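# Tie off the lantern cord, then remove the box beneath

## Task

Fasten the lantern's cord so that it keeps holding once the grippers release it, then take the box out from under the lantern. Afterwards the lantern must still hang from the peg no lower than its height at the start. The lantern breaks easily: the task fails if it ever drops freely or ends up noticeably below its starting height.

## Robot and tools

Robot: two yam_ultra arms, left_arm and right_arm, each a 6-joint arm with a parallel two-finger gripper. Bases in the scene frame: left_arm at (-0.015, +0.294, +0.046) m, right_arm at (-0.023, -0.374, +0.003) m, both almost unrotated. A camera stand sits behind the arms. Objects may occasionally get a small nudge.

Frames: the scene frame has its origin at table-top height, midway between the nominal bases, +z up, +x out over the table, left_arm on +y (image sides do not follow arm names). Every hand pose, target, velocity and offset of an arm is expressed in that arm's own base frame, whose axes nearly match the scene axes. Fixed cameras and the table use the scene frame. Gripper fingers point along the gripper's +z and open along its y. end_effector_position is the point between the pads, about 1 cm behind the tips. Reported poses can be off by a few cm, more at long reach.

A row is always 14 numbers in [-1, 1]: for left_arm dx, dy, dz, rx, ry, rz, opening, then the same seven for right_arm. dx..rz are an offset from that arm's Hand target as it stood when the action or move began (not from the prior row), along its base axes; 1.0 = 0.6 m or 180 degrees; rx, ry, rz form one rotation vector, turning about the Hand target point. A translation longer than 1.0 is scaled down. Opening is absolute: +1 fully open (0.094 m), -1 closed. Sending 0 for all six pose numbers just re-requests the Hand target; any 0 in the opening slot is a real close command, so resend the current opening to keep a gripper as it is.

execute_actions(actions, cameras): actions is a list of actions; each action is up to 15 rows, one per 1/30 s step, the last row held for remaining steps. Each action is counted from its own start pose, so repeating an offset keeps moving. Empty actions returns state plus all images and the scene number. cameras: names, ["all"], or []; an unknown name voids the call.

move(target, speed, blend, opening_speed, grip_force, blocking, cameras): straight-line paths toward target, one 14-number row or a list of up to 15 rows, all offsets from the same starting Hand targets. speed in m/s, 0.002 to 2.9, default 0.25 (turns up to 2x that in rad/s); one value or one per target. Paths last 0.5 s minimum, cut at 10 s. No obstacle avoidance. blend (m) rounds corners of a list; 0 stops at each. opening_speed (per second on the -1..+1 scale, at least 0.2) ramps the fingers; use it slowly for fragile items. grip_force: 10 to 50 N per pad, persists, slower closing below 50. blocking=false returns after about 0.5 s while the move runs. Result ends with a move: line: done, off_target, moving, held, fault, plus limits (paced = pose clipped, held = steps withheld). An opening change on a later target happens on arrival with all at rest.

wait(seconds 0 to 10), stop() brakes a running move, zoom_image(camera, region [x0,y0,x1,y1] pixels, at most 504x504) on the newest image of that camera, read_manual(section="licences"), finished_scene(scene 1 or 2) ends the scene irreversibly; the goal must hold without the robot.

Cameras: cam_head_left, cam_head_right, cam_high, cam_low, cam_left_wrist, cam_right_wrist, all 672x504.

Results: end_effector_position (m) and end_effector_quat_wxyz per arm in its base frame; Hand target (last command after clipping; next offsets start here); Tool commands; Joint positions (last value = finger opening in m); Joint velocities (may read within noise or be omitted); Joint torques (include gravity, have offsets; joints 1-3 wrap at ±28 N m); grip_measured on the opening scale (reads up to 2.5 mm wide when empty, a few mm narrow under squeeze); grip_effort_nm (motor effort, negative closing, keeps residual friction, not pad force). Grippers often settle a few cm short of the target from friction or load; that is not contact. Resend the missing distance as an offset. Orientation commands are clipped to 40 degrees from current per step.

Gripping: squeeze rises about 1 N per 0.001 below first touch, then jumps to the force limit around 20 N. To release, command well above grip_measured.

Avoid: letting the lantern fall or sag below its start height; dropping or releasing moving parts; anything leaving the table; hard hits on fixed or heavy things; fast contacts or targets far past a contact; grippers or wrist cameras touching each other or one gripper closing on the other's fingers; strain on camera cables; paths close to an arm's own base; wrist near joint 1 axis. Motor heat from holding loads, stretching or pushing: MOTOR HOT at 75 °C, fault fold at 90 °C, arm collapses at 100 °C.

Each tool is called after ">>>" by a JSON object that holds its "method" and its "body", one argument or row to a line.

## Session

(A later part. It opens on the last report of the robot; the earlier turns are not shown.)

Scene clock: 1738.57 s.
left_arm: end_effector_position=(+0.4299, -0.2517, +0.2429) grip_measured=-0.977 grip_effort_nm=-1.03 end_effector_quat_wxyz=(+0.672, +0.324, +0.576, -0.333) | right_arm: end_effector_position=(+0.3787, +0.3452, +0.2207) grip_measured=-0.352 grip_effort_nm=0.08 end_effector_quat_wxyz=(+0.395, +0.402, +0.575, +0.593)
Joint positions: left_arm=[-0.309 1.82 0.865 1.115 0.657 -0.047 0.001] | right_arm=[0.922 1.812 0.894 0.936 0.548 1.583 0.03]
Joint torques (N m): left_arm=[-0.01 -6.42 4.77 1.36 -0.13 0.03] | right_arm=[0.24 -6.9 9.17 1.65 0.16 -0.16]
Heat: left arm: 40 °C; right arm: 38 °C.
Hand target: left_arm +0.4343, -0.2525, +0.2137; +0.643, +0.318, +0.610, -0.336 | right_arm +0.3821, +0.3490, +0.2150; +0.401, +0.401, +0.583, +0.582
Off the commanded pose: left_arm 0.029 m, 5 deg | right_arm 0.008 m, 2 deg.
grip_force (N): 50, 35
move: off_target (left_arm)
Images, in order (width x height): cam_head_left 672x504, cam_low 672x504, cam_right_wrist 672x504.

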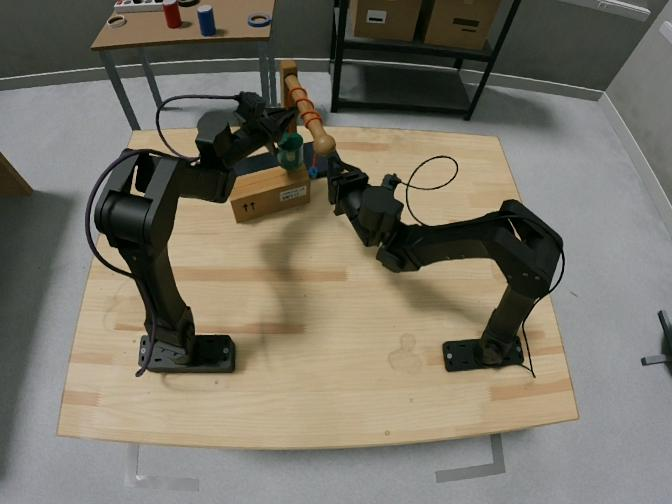

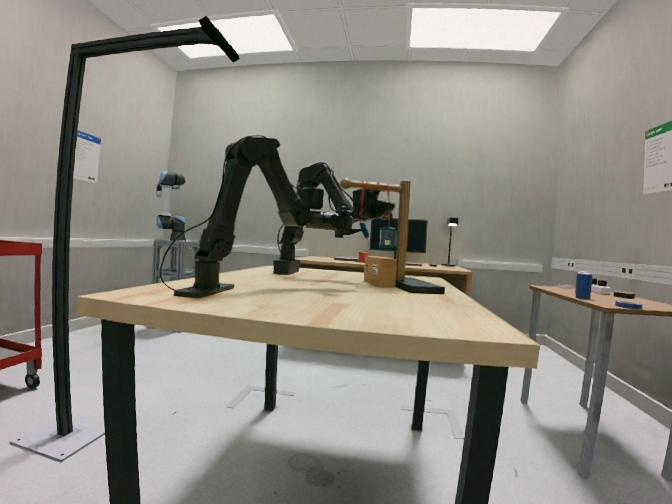

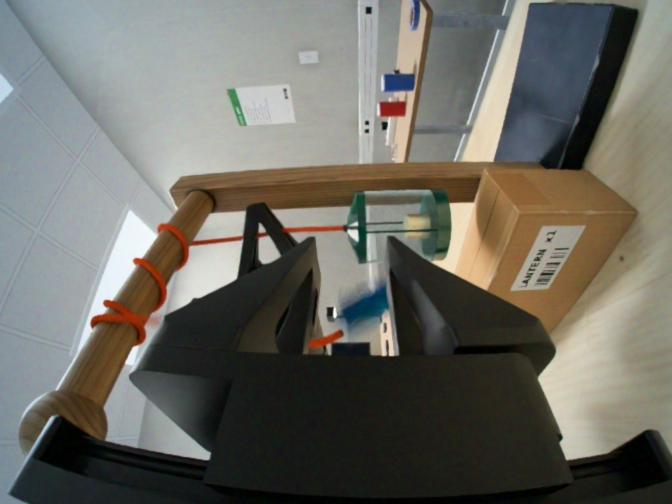

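>>> {"method": "wait", "body": {
  "seconds": 1.5,
  "cameras": ["cam_head_left", "cam_low", "cam_right_wrist", "cam_left_wrist"]
}}

>>> {"method": "zoom_image", "body": {
  "camera": "cam_low",
  "region": [320, 160, 450, 300]
}}

>>> {"method": "zoom_image", "body": {
  "camera": "cam_head_left",
  "region": [230, 50, 400, 220]
}}

Scene clock: 1748.50 s.
left_arm: end_effector_position=(+0.4299, -0.2519, +0.2422) grip_measured=-0.977 grip_effort_nm=-1.02 end_effector_quat_wxyz=(+0.671, +0.324, +0.578, -0.334) | right_arm: end_effector_position=(+0.3788, +0.3450, +0.2207) grip_measured=-0.352 grip_effort_nm=0.08 end_effector_quat_wxyz=(+0.395, +0.402, +0.575, +0.593)
Joint positions: left_arm=[-0.309 1.82 0.865 1.111 0.658 -0.047 0.001] | right_arm=[0.922 1.812 0.894 0.936 0.549 1.583 0.03]
Joint torques (N m): left_arm=[0.02 -6.43 4.78 1.39 -0.15 0.03] | right_arm=[0.21 -6.91 9.24 1.65 0.16 -0.16]
Heat: left arm: 40 °C; right arm: 38 °C.
Hand target: left_arm +0.4343, -0.2525, +0.2138; +0.643, +0.318, +0.610, -0.336 | right_arm +0.3821, +0.3490, +0.2150; +0.401, +0.401, +0.583, +0.582
Tool commands: left_gripper/opening=-1.0 right_gripper/opening=-0.35
Off the commanded pose: left_arm 0.029 m, 5 deg | right_arm 0.008 m, 2 deg.
grip_force (N): 50, 35
wait: 1.50 s; at rest from the start
Images, in order (width x height): cam_head_left 672x504, cam_low 672x504, cam_left_wrist 672x504, cam_right_wrist 672x504.

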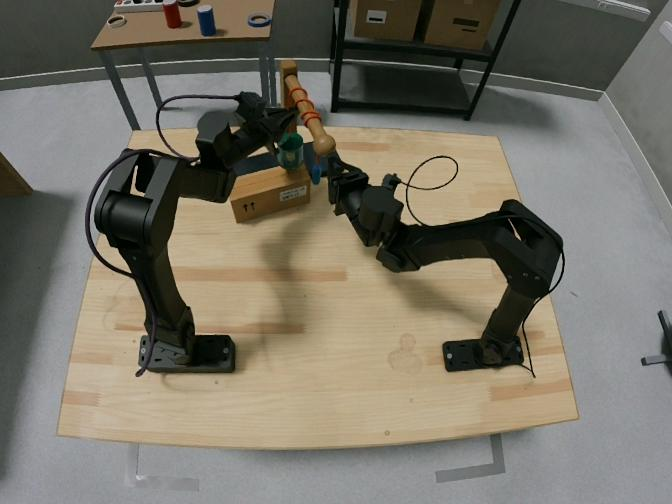

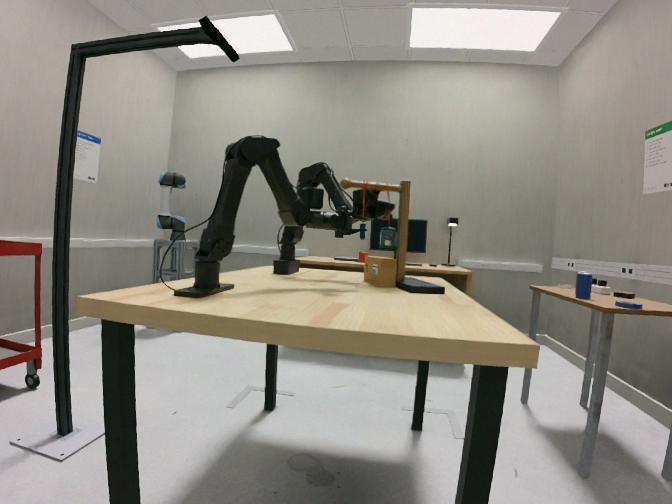

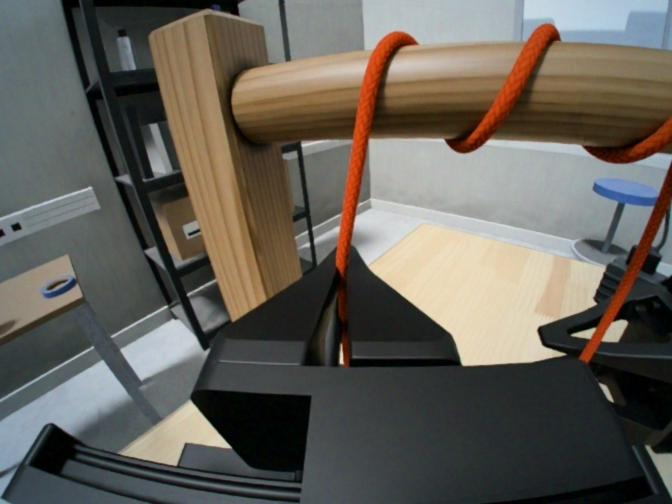

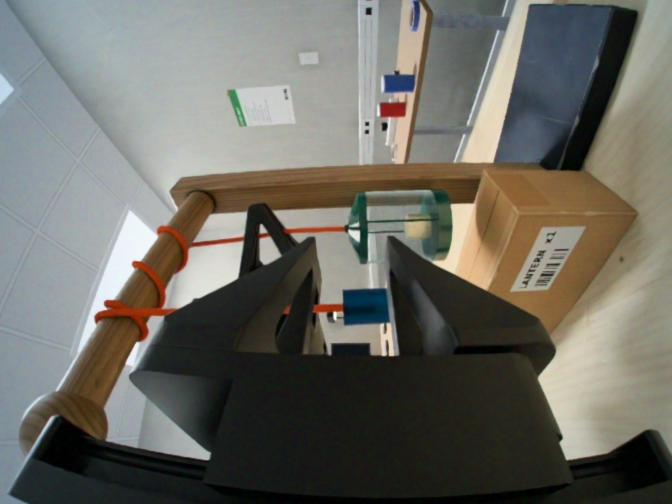

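Scaled by 3.600 from the camera's 672x504 image, which has a finer 960x720 frame.

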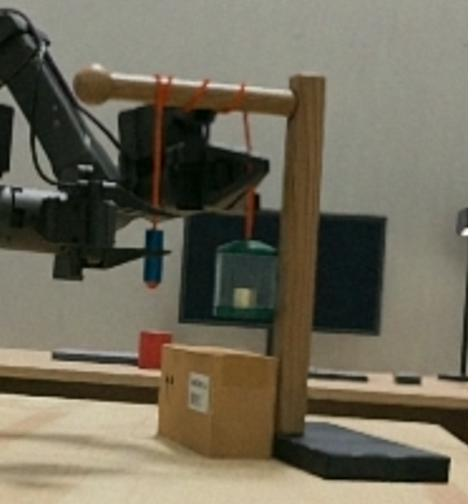

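Scaled by 2.965 from the camera's 672x504 image, which has a finer 960x720 frame.

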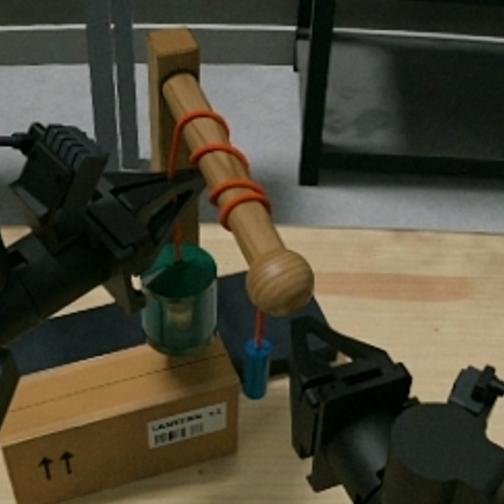

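>>> {"method": "wait", "body": {
  "seconds": 3,
  "cameras": []
}}

Scene clock: 1758.17 s.
left_arm: end_effector_position=(+0.4299, -0.2519, +0.2422) grip_measured=-0.977 grip_effort_nm=-1.03 end_effector_quat_wxyz=(+0.671, +0.324, +0.578, -0.334) | right_arm: end_effector_position=(+0.3788, +0.3450, +0.2207) grip_measured=-0.352 grip_effort_nm=0.09 end_effector_quat_wxyz=(+0.395, +0.402, +0.575, +0.593)
Joint positions: left_arm=[-0.309 1.82 0.865 1.111 0.658 -0.047 0.001] | right_arm=[0.922 1.812 0.894 0.936 0.549 1.583 0.03]
Joint torques (N m): left_arm=[0.01 -6.46 4.78 1.39 -0.14 0.02] | right_arm=[0.2 -6.9 9.17 1.68 0.16 -0.16]
Heat: left arm: 39 °C; right arm: 38 °C.
Hand target: left_arm +0.4343, -0.2525, +0.2138; +0.643, +0.318, +0.610, -0.336 | right_arm +0.3821, +0.3490, +0.2150; +0.401, +0.401, +0.583, +0.582
Tool commands: left_gripper/opening=-1.0 right_gripper/opening=-0.35
Off the commanded pose: left_arm 0.029 m, 5 deg | right_arm 0.008 m, 2 deg.
grip_force (N): 50, 35
wait: 3.00 s; at rest from the start
No camera images: "cameras" was empty.

>>> {"method": "move", "body": {
  "target": [
    [0,0,0,0,0,0,-1,0.0238,-0.0623,0,0,0,0,-0.35],
    [0,0,0.03,0,0,0,-1,-0.1318,-0.1218,0,0,0,0,-0.35]
  ],
  "speed": [0.1,0.15],
  "blend": [0.02,0],
  "cameras": ["cam_low", "cam_head_left"]
}}

>>> {"method": "zoom_image", "body": {
  "camera": "cam_low",
  "region": [320, 160, 450, 300]
}}

Scene clock: 1782.77 s.
left_arm: end_effector_position=(+0.4303, -0.2529, +0.2402) grip_measured=-0.977 grip_effort_nm=-1.03 end_effector_quat_wxyz=(+0.665, +0.325, +0.582, -0.336) | right_arm: end_effector_position=(+0.3061, +0.2797, +0.2122) grip_measured=-0.352 grip_effort_nm=0.08 end_effector_quat_wxyz=(+0.395, +0.403, +0.584, +0.584)
Joint positions: left_arm=[-0.309 1.82 0.87 1.092 0.664 -0.047 0.001] | right_arm=[0.994 1.48 0.512 0.961 0.622 1.583 0.03]
Joint torques (N m): left_arm=[-0.03 -9.76 6.65 0.88 -0.2 -0.01] | right_arm=[0.53 -7.46 5.91 1.77 0.19 -0.16]
Heat: left arm: 39 °C; right arm: 38 °C.
Hand target: left_arm +0.4343, -0.2525, +0.2318; +0.644, +0.318, +0.610, -0.335 | right_arm +0.3029, +0.2759, +0.2149; +0.401, +0.401, +0.583, +0.582
Off the commanded pose: left_arm 0.009 m, 4 deg | right_arm 0.006 m, 1 deg.
grip_force (N): 50, 35
move: off_target (left_arm)
Images, in order (width x height): cam_head_left 672x504, cam_low 672x504.

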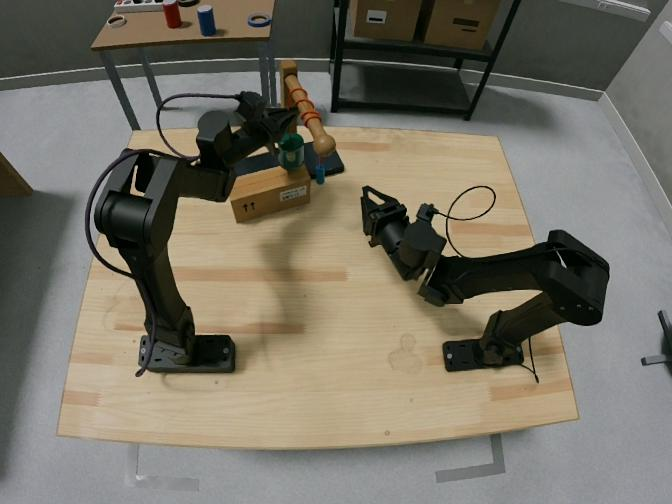

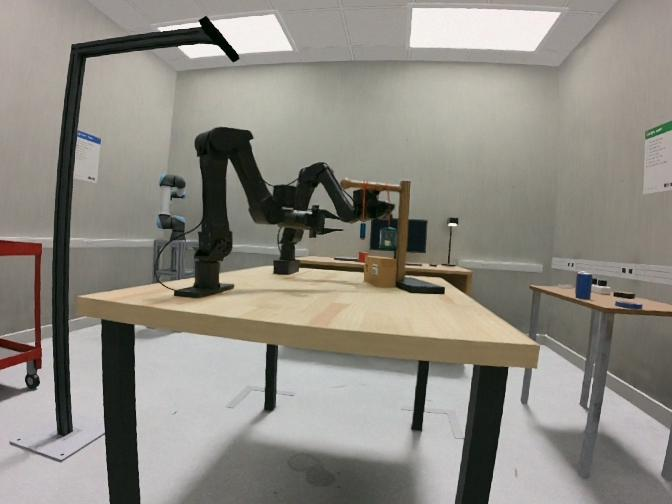

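Scaled by 3.600 from the camera's 672x504 image, which has a finer 960x720 frame.

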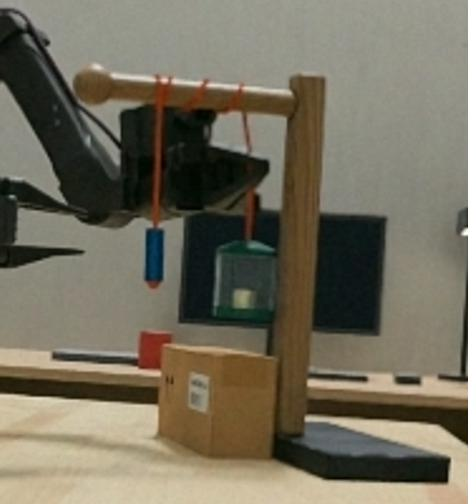

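>>> {"method": "move", "body": {
  "target": [0,0,0,0,0,0,-0.55,0,0,0,0,0,0,-0.35],
  "speed": 0.05,
  "opening_speed": 0.3,
  "cameras": ["cam_low", "cam_head_left", "cam_left_wrist", "cam_high"]
}}

>>> {"method": "zoom_image", "body": {
  "camera": "cam_low",
  "region": [320, 160, 450, 300]
}}

>>> {"method": "zoom_image", "body": {
  "camera": "cam_head_left",
  "region": [230, 50, 400, 220]
}}

Scene clock: 1804.37 s.
left_arm: end_effector_position=(+0.4319, -0.2534, +0.2227) grip_measured=-0.552 grip_effort_nm=0.14 end_effector_quat_wxyz=(+0.638, +0.320, +0.612, -0.342) | right_arm: end_effector_position=(+0.3061, +0.2796, +0.2122) grip_measured=-0.352 grip_effort_nm=0.08 end_effector_quat_wxyz=(+0.396, +0.403, +0.584, +0.584)
Joint positions: left_arm=[-0.309 1.82 0.87 1.009 0.665 -0.047 0.021] | right_arm=[0.994 1.48 0.512 0.961 0.623 1.583 0.03]
Joint torques (N m): left_arm=[0.05 -9.99 6.98 1.72 -0.17 0.03] | right_arm=[0.47 -7.51 5.83 1.79 0.2 -0.15]
Heat: left arm: 41 °C; right arm: 38 °C.
Hand target: left_arm +0.4343, -0.2525, +0.2318; +0.643, +0.318, +0.610, -0.336 | right_arm +0.3029, +0.2759, +0.2149; +0.401, +0.401, +0.583, +0.582
Off the commanded pose: left_arm 0.009 m, 1 deg | right_arm 0.006 m, 1 deg.
grip_force (N): 50, 35
move: done
Images, in order (width x height): cam_head_left 672x504, cam_high 672x504, cam_low 672x504, cam_left_wrist 672x504.

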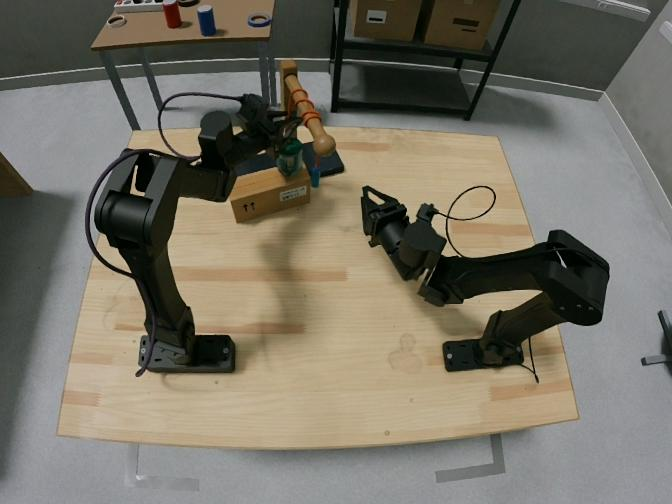

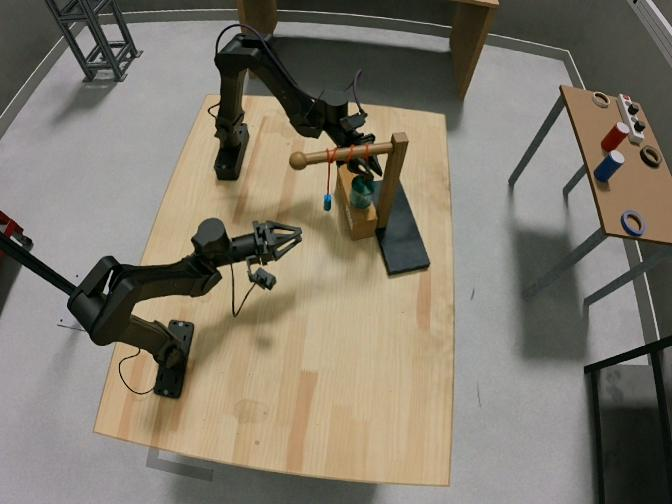

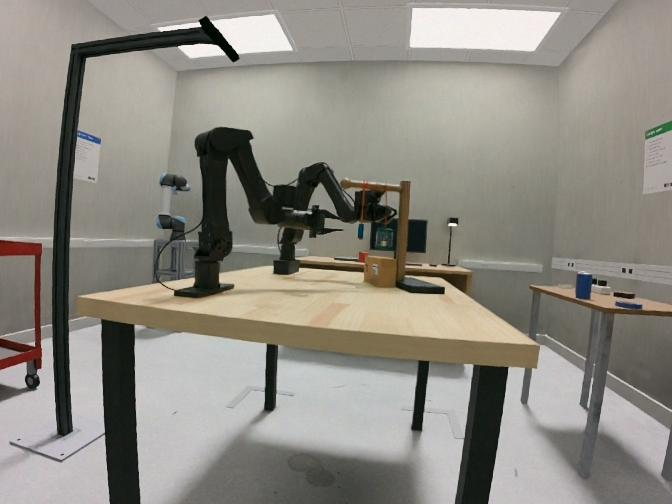

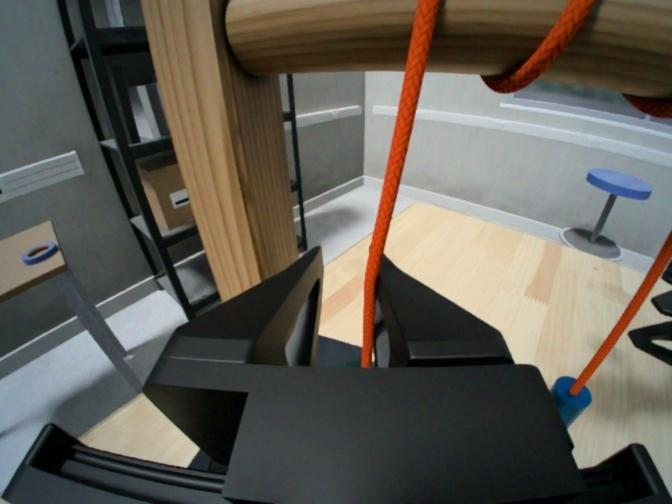

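Scaled by 3.600 from the camera's 672x504 image, which has a finer 960x720 frame.

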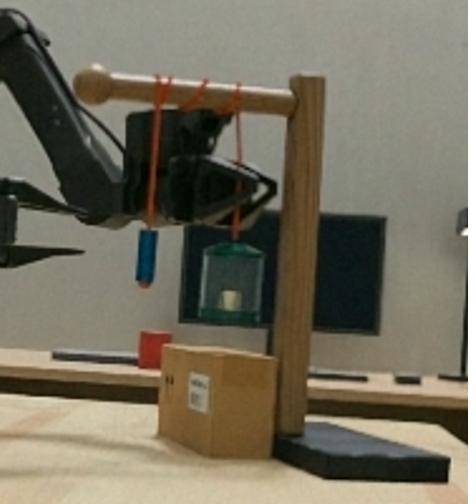

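Scaled by 2.965 from the camera's 672x504 image, which has a finer 960x720 frame.

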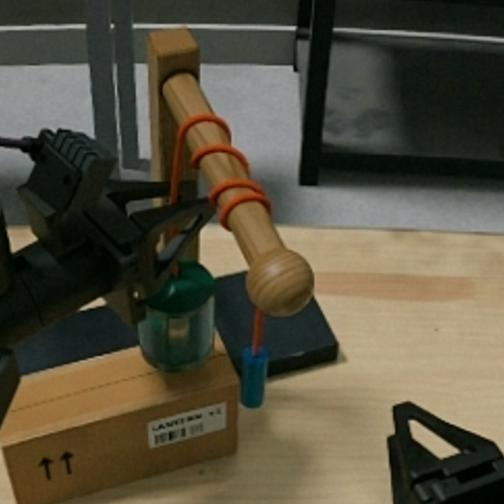

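>>> {"method": "wait", "body": {
  "seconds": 2,
  "cameras": ["cam_low", "cam_left_wrist"]
}}

>>> {"method": "zoom_image", "body": {
  "camera": "cam_low",
  "region": [320, 160, 450, 300]
}}

Scene clock: 1821.23 s.
left_arm: end_effector_position=(+0.4319, -0.2535, +0.2224) grip_measured=-0.552 grip_effort_nm=0.14 end_effector_quat_wxyz=(+0.637, +0.320, +0.612, -0.342) | right_arm: end_effector_position=(+0.3061, +0.2796, +0.2122) grip_measured=-0.352 grip_effort_nm=0.08 end_effector_quat_wxyz=(+0.396, +0.403, +0.584, +0.584)
Joint positions: left_arm=[-0.309 1.82 0.87 1.008 0.665 -0.047 0.021] | right_arm=[0.994 1.48 0.512 0.961 0.623 1.583 0.03]
Joint torques (N m): left_arm=[-0.03 -9.98 6.99 1.75 -0.16 0.02] | right_arm=[0.43 -7.42 5.83 1.79 0.19 -0.15]
Heat: left arm: 42 °C; right arm: 39 °C.
Hand target: left_arm +0.4343, -0.2525, +0.2318; +0.643, +0.318, +0.610, -0.336 | right_arm +0.3029, +0.2759, +0.2149; +0.401, +0.401, +0.583, +0.582
Tool commands: left_gripper/opening=-0.55 right_gripper/opening=-0.35
Off the commanded pose: left_arm 0.010 m, 1 deg | right_arm 0.006 m, 1 deg.
grip_force (N): 50, 35
wait: 2.00 s; at rest from the start
Images, in order (width x height): cam_low 672x504, cam_left_wrist 672x504.

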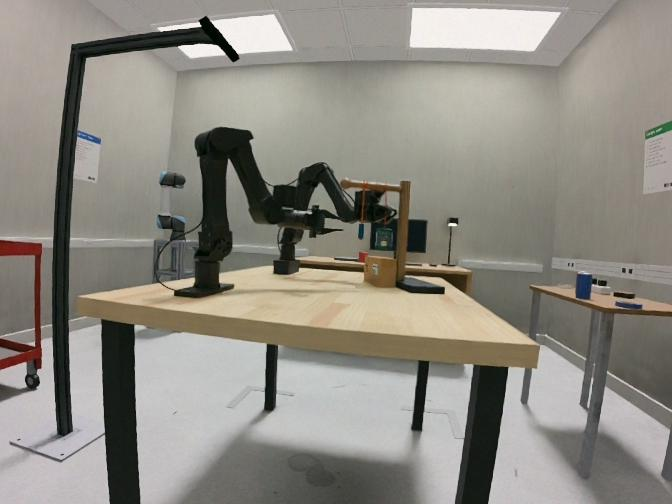

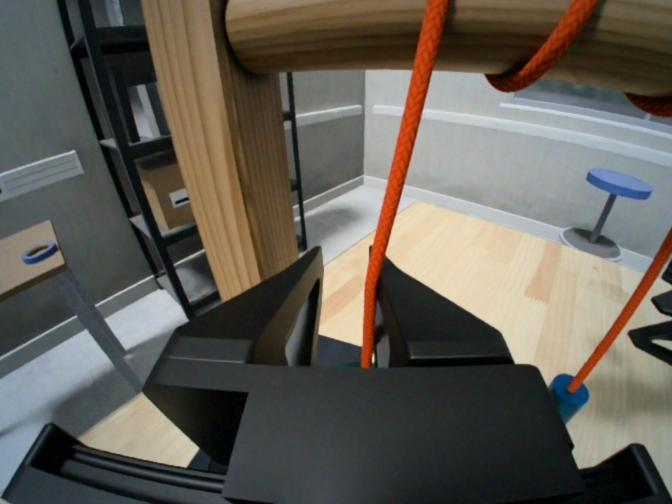

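Scaled by 3.600 from the camera's 672x504 image, which has a finer 960x720 frame.

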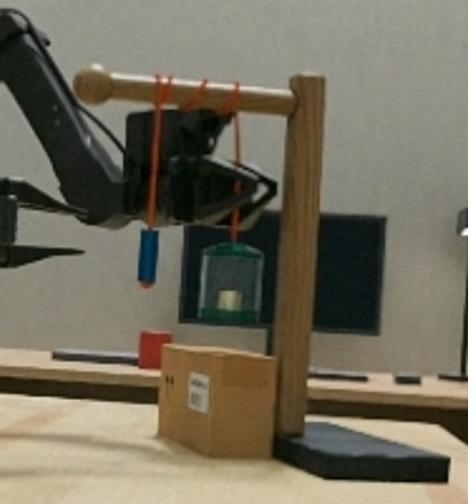

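>>> {"method": "move", "body": {
  "target": [
    [-0.0557,0.0655,0.0333,0,0,0,-0.55,0,0,0,0,0,0,-0.35],
    [-0.1733,0.2267,0.05,0,0,0,-0.55,0,0,0,0,0,0,-0.35]
  ],
  "speed": [0.08,0.2],
  "blend": [0.01,0],
  "cameras": ["cam_low", "cam_left_wrist", "cam_head_left", "cam_high"]
}}

>>> {"method": "zoom_image", "body": {
  "camera": "cam_low",
  "region": [320, 160, 450, 300]
}}

>>> {"method": "zoom_image", "body": {
  "camera": "cam_head_left",
  "region": [210, 50, 380, 220]
}}

Scene clock: 1847.77 s.
left_arm: end_effector_position=(+0.3356, -0.1170, +0.2641) grip_measured=-0.552 grip_effort_nm=0.13 end_effector_quat_wxyz=(+0.648, +0.321, +0.605, -0.332) | right_arm: end_effector_position=(+0.3061, +0.2796, +0.2122) grip_measured=-0.352 grip_effort_nm=0.08 end_effector_quat_wxyz=(+0.396, +0.403, +0.584, +0.584)
Joint positions: left_arm=[0.127 1.293 0.518 0.907 1.084 -0.102 0.021] | right_arm=[0.994 1.48 0.512 0.961 0.623 1.583 0.03]
Joint torques (N m): left_arm=[0.5 -5.74 4.98 1.46 -0.03 -0.06] | right_arm=[0.39 -7.38 5.82 1.78 0.18 -0.17]
Heat: left arm: 43 °C; right arm: 39 °C.
Hand target: left_arm +0.3303, -0.1165, +0.2617; +0.643, +0.318, +0.610, -0.336 | right_arm +0.3029, +0.2759, +0.2149; +0.401, +0.401, +0.583, +0.582
Off the commanded pose: left_arm 0.006 m, 1 deg | right_arm 0.006 m, 1 deg.
grip_force (N): 50, 35
move: done
Images, in order (width x height): cam_head_left 672x504, cam_high 672x504, cam_low 672x504, cam_left_wrist 672x504.

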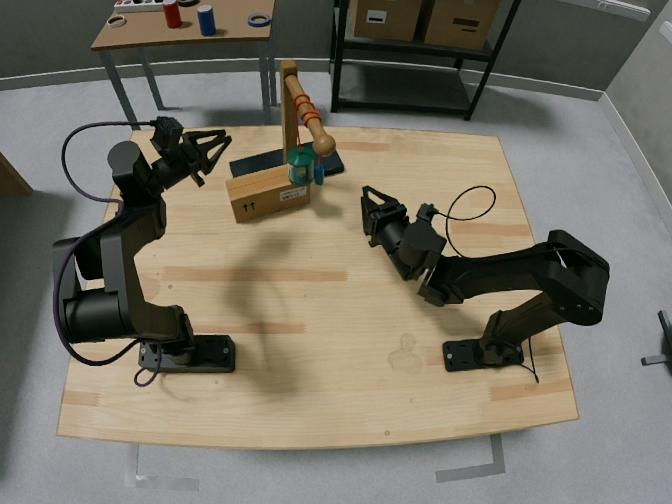

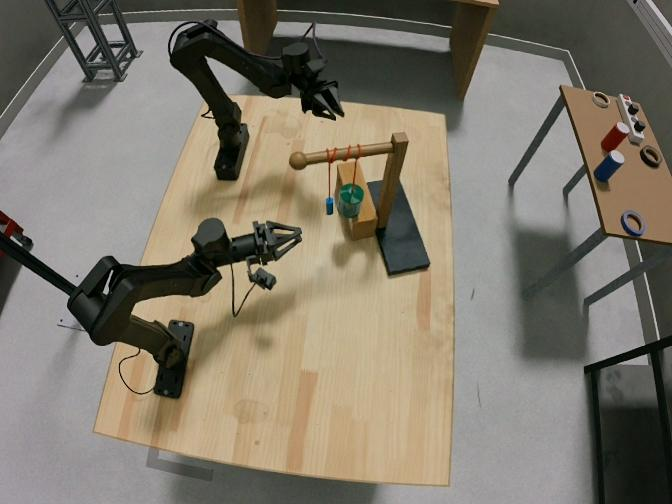

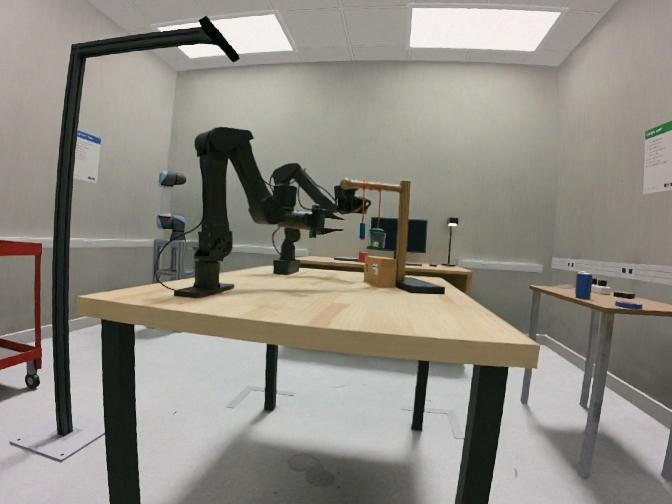

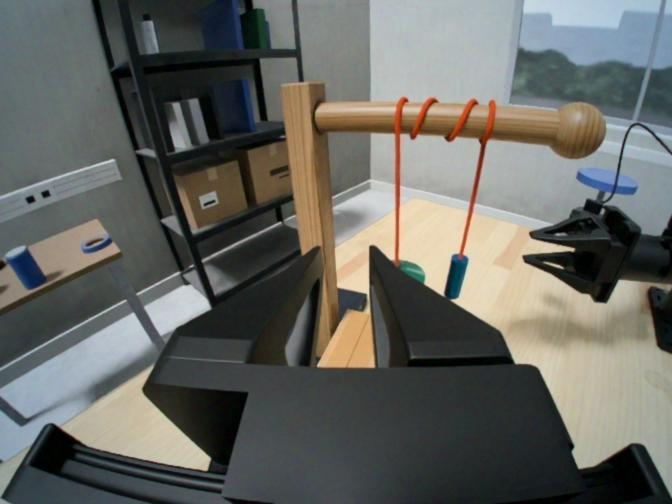

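Scaled by 3.600 from the camera's 672x504 image, which has a finer 960x720 frame.

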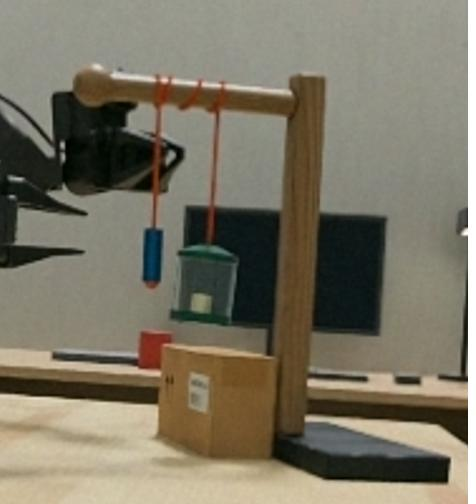

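Scaled by 2.965 from the camera's 672x504 image, which has a finer 960x720 frame.

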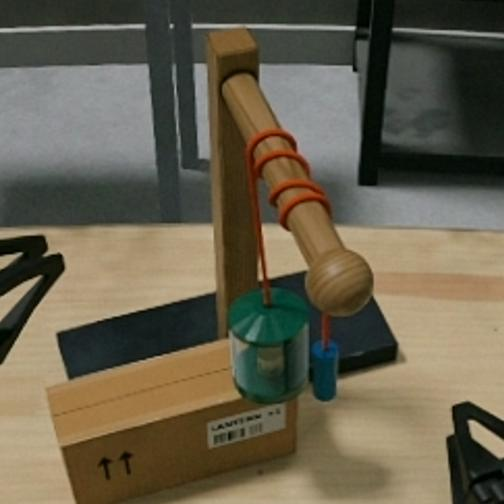

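>>> {"method": "wait", "body": {
  "seconds": 1,
  "cameras": ["cam_high", "cam_head_left", "cam_head_right", "cam_low"]
}}

>>> {"method": "zoom_image", "body": {
  "camera": "cam_high",
  "region": [290, 80, 450, 270]
}}

>>> {"method": "zoom_image", "body": {
  "camera": "cam_low",
  "region": [320, 160, 450, 300]
}}

>>> {"method": "zoom_image", "body": {
  "camera": "cam_head_right",
  "region": [150, 50, 350, 250]
}}

Scene clock: 1877.97 s.
left_arm: end_effector_position=(+0.3355, -0.1170, +0.2640) grip_measured=-0.552 grip_effort_nm=0.13 end_effector_quat_wxyz=(+0.648, +0.321, +0.605, -0.332) | right_arm: end_effector_position=(+0.3061, +0.2796, +0.2122) grip_measured=-0.352 grip_effort_nm=0.09 end_effector_quat_wxyz=(+0.396, +0.403, +0.584, +0.584)
Joint positions: left_arm=[0.127 1.293 0.518 0.906 1.084 -0.102 0.021] | right_arm=[0.994 1.48 0.512 0.961 0.623 1.583 0.03]
Joint torques (N m): left_arm=[0.46 -5.79 5 1.43 -0.02 -0.06] | right_arm=[0.44 -7.47 5.91 1.79 0.19 -0.14]
Heat: left arm: 40 °C; right arm: 39 °C.
Hand target: left_arm +0.3303, -0.1165, +0.2617; +0.643, +0.318, +0.610, -0.336 | right_arm +0.3029, +0.2759, +0.2149; +0.401, +0.401, +0.583, +0.582
Tool commands: left_gripper/opening=-0.55 right_gripper/opening=-0.35
Off the commanded pose: left_arm 0.006 m, 1 deg | right_arm 0.006 m, 1 deg.
grip_force (N): 50, 35
wait: 1.00 s; at rest from the start
Images, in order (width x height): cam_head_left 672x504, cam_head_right 672x504, cam_high 672x504, cam_low 672x504.

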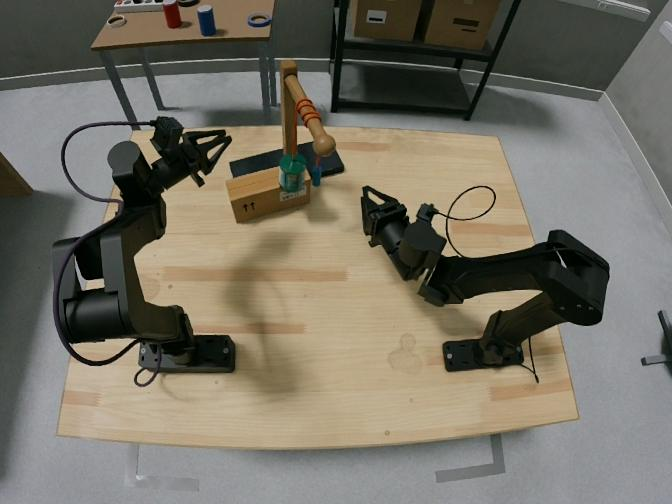

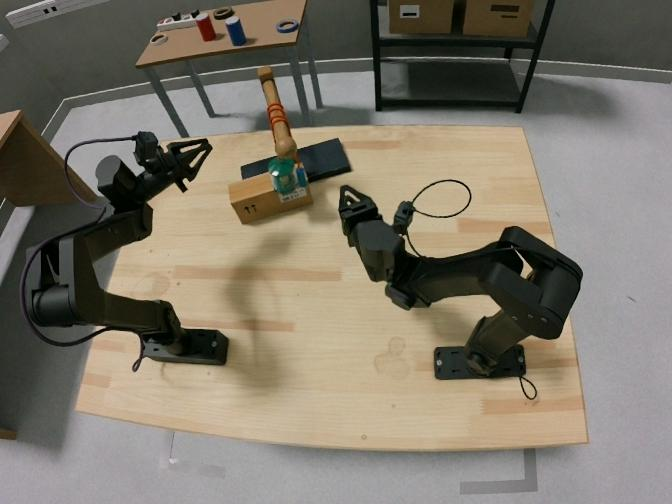

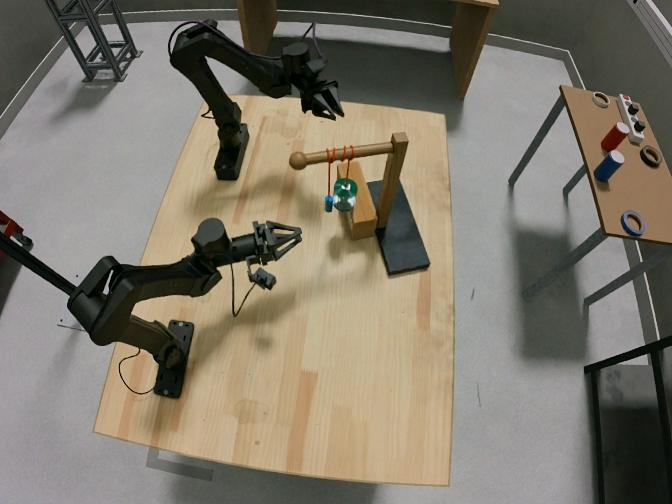

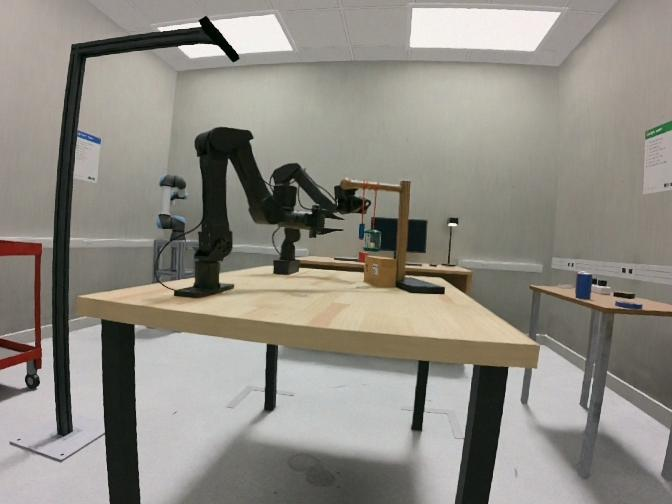

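Scaled by 2.653 from the camera's 672x504 image, which has a finer 960x720 frame.

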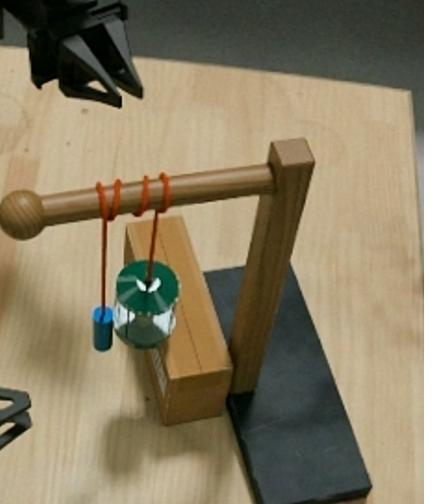

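Scaled by 3.600 from the camera's 672x504 image, which has a finer 960x720 frame.

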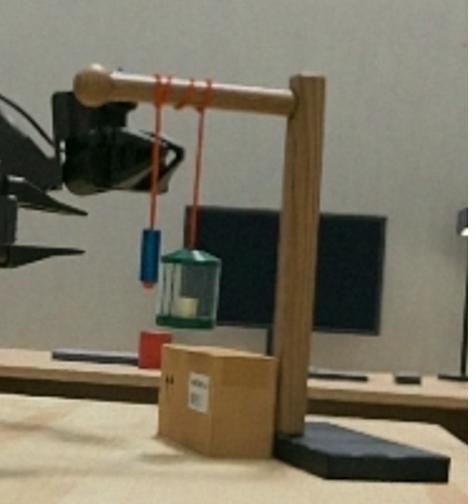

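Scaled by 2.520 from the camera's 672x504 image, which has a finer 960x720 frame.

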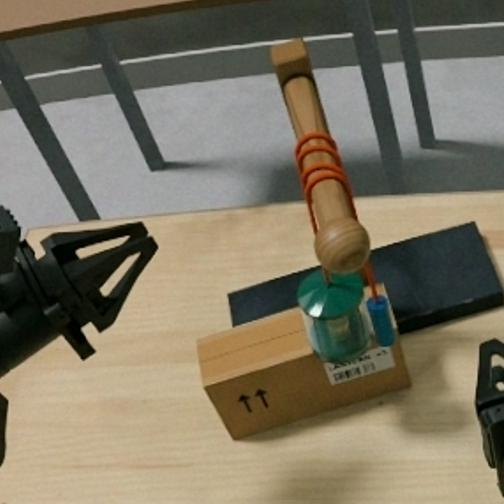

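>>> {"method": "wait", "body": {
  "seconds": 2,
  "cameras": ["cam_low", "cam_head_right"]
}}

>>> {"method": "zoom_image", "body": {
  "camera": "cam_low",
  "region": [320, 160, 450, 300]
}}

>>> {"method": "zoom_image", "body": {
  "camera": "cam_head_right",
  "region": [220, 50, 350, 230]
}}

Scene clock: 1894.33 s.
left_arm: end_effector_position=(+0.3355, -0.1170, +0.2640) grip_measured=-0.552 grip_effort_nm=0.13 end_effector_quat_wxyz=(+0.648, +0.321, +0.605, -0.332) | right_arm: end_effector_position=(+0.3061, +0.2796, +0.2122) grip_measured=-0.352 grip_effort_nm=0.09 end_effector_quat_wxyz=(+0.396, +0.403, +0.584, +0.584)
Joint positions: left_arm=[0.127 1.293 0.518 0.906 1.084 -0.102 0.021] | right_arm=[0.994 1.48 0.512 0.961 0.623 1.583 0.03]
Joint torques (N m): left_arm=[0.51 -5.78 4.96 1.43 -0.02 -0.05] | right_arm=[0.55 -7.43 5.82 1.8 0.17 -0.14]
Heat: left arm: 39 °C; right arm: 39 °C.
Hand target: left_arm +0.3303, -0.1165, +0.2617; +0.643, +0.318, +0.610, -0.336 | right_arm +0.3029, +0.2759, +0.2149; +0.401, +0.401, +0.583, +0.582
Tool commands: left_gripper/opening=-0.55 right_gripper/opening=-0.35
Off the commanded pose: left_arm 0.006 m, 1 deg | right_arm 0.006 m, 1 deg.
grip_force (N): 50, 35
wait: 2.00 s; at rest from the start
Images, in order (width x height): cam_head_right 672x504, cam_low 672x504.

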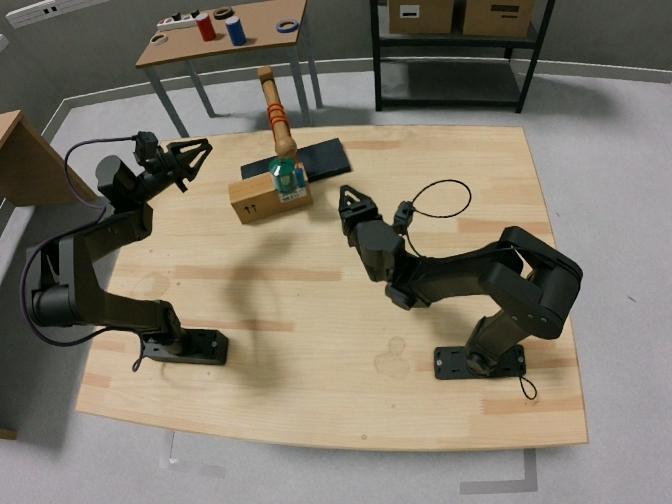

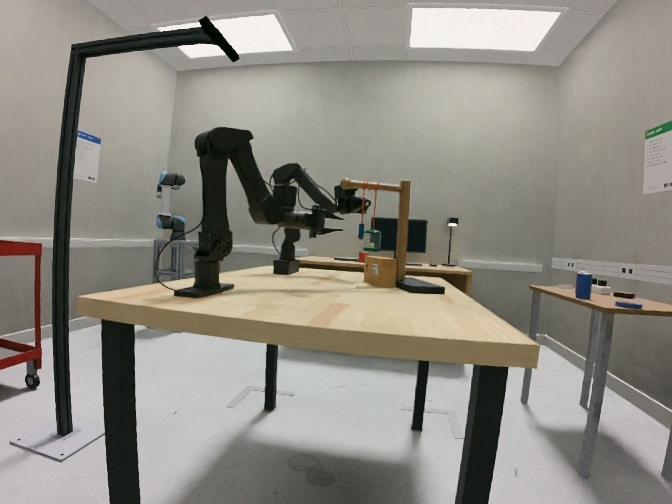

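Scaled by 3.600 from the camera's 672x504 image, which has a finer 960x720 frame.

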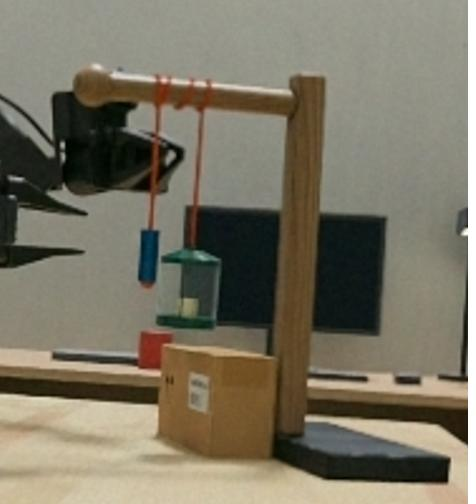

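Scaled by 2.800 from the camera's 672x504 image, which has a finer 960x720 frame.

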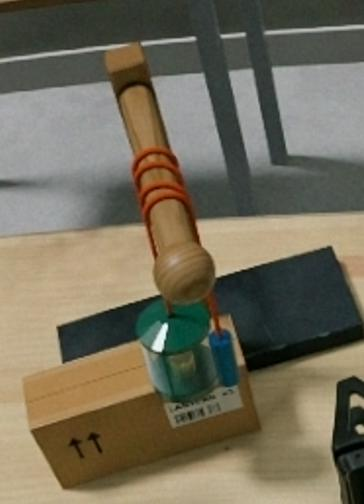

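>>> {"method": "move", "body": {
  "target": [
    [-0.0172,0.1108,-0.1028,0.1067,0.055,-0.04,1,0,0,0,0,0,0,-0.35],
    [0.0345,0.1375,-0.2712,0.2133,0.11,-0.0801,1,0,0,0,0,0,0,-0.35]
  ],
  "speed": 0.18,
  "blend": [0.03,0],
  "opening_speed": 1.0,
  "cameras": ["cam_left_wrist", "cam_head_left", "cam_high"]
}}

Scene clock: 1921.33 s.
left_arm: end_effector_position=(+0.3484, -0.0317, +0.0979) grip_measured=+0.998 grip_effort_nm=0.14 end_effector_quat_wxyz=(+0.346, +0.520, +0.746, -0.233) | right_arm: end_effector_position=(+0.3061, +0.2796, +0.2122) grip_measured=-0.352 grip_effort_nm=0.08 end_effector_quat_wxyz=(+0.396, +0.403, +0.584, +0.584)
Joint positions: left_arm=[0.307 1.776 1.165 -0.886 0.858 1.491 0.094] | right_arm=[0.994 1.48 0.512 0.961 0.623 1.583 0.03]
Joint torques (N m): left_arm=[-0.39 -6.16 7.75 0.19 0.65 0.1] | right_arm=[0.39 -7.38 5.9 1.78 0.18 -0.15]
Heat: left arm: 39 °C; right arm: 39 °C.
Hand target: left_arm +0.3511, -0.0340, +0.0991; +0.346, +0.521, +0.742, -0.242 | right_arm +0.3029, +0.2759, +0.2149; +0.401, +0.401, +0.583, +0.582
Off the commanded pose: left_arm 0.004 m, 1 deg | right_arm 0.006 m, 1 deg.
grip_force (N): 50, 35
move: done
Images, in order (width x height): cam_head_left 672x504, cam_high 672x504, cam_left_wrist 672x504.

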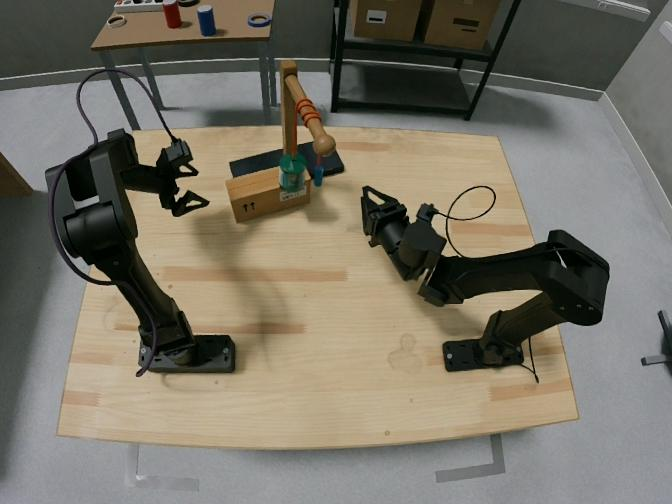

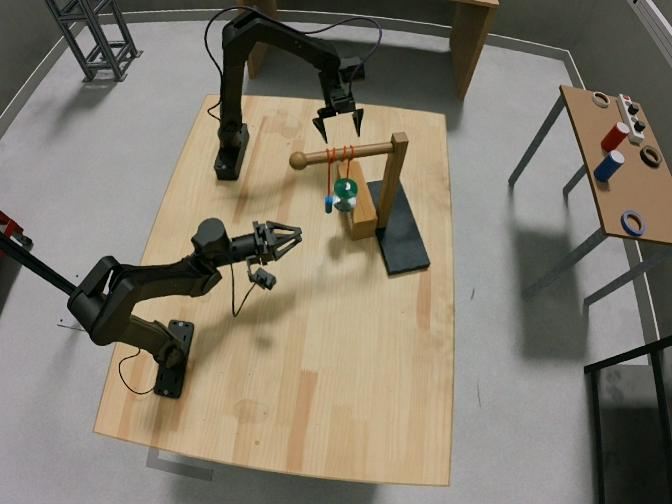

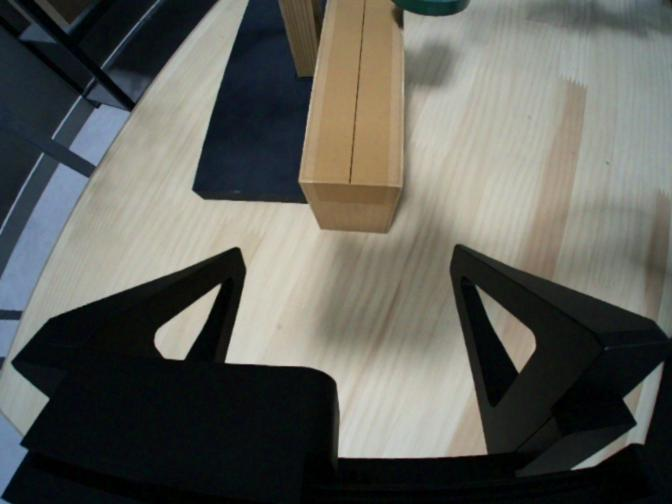

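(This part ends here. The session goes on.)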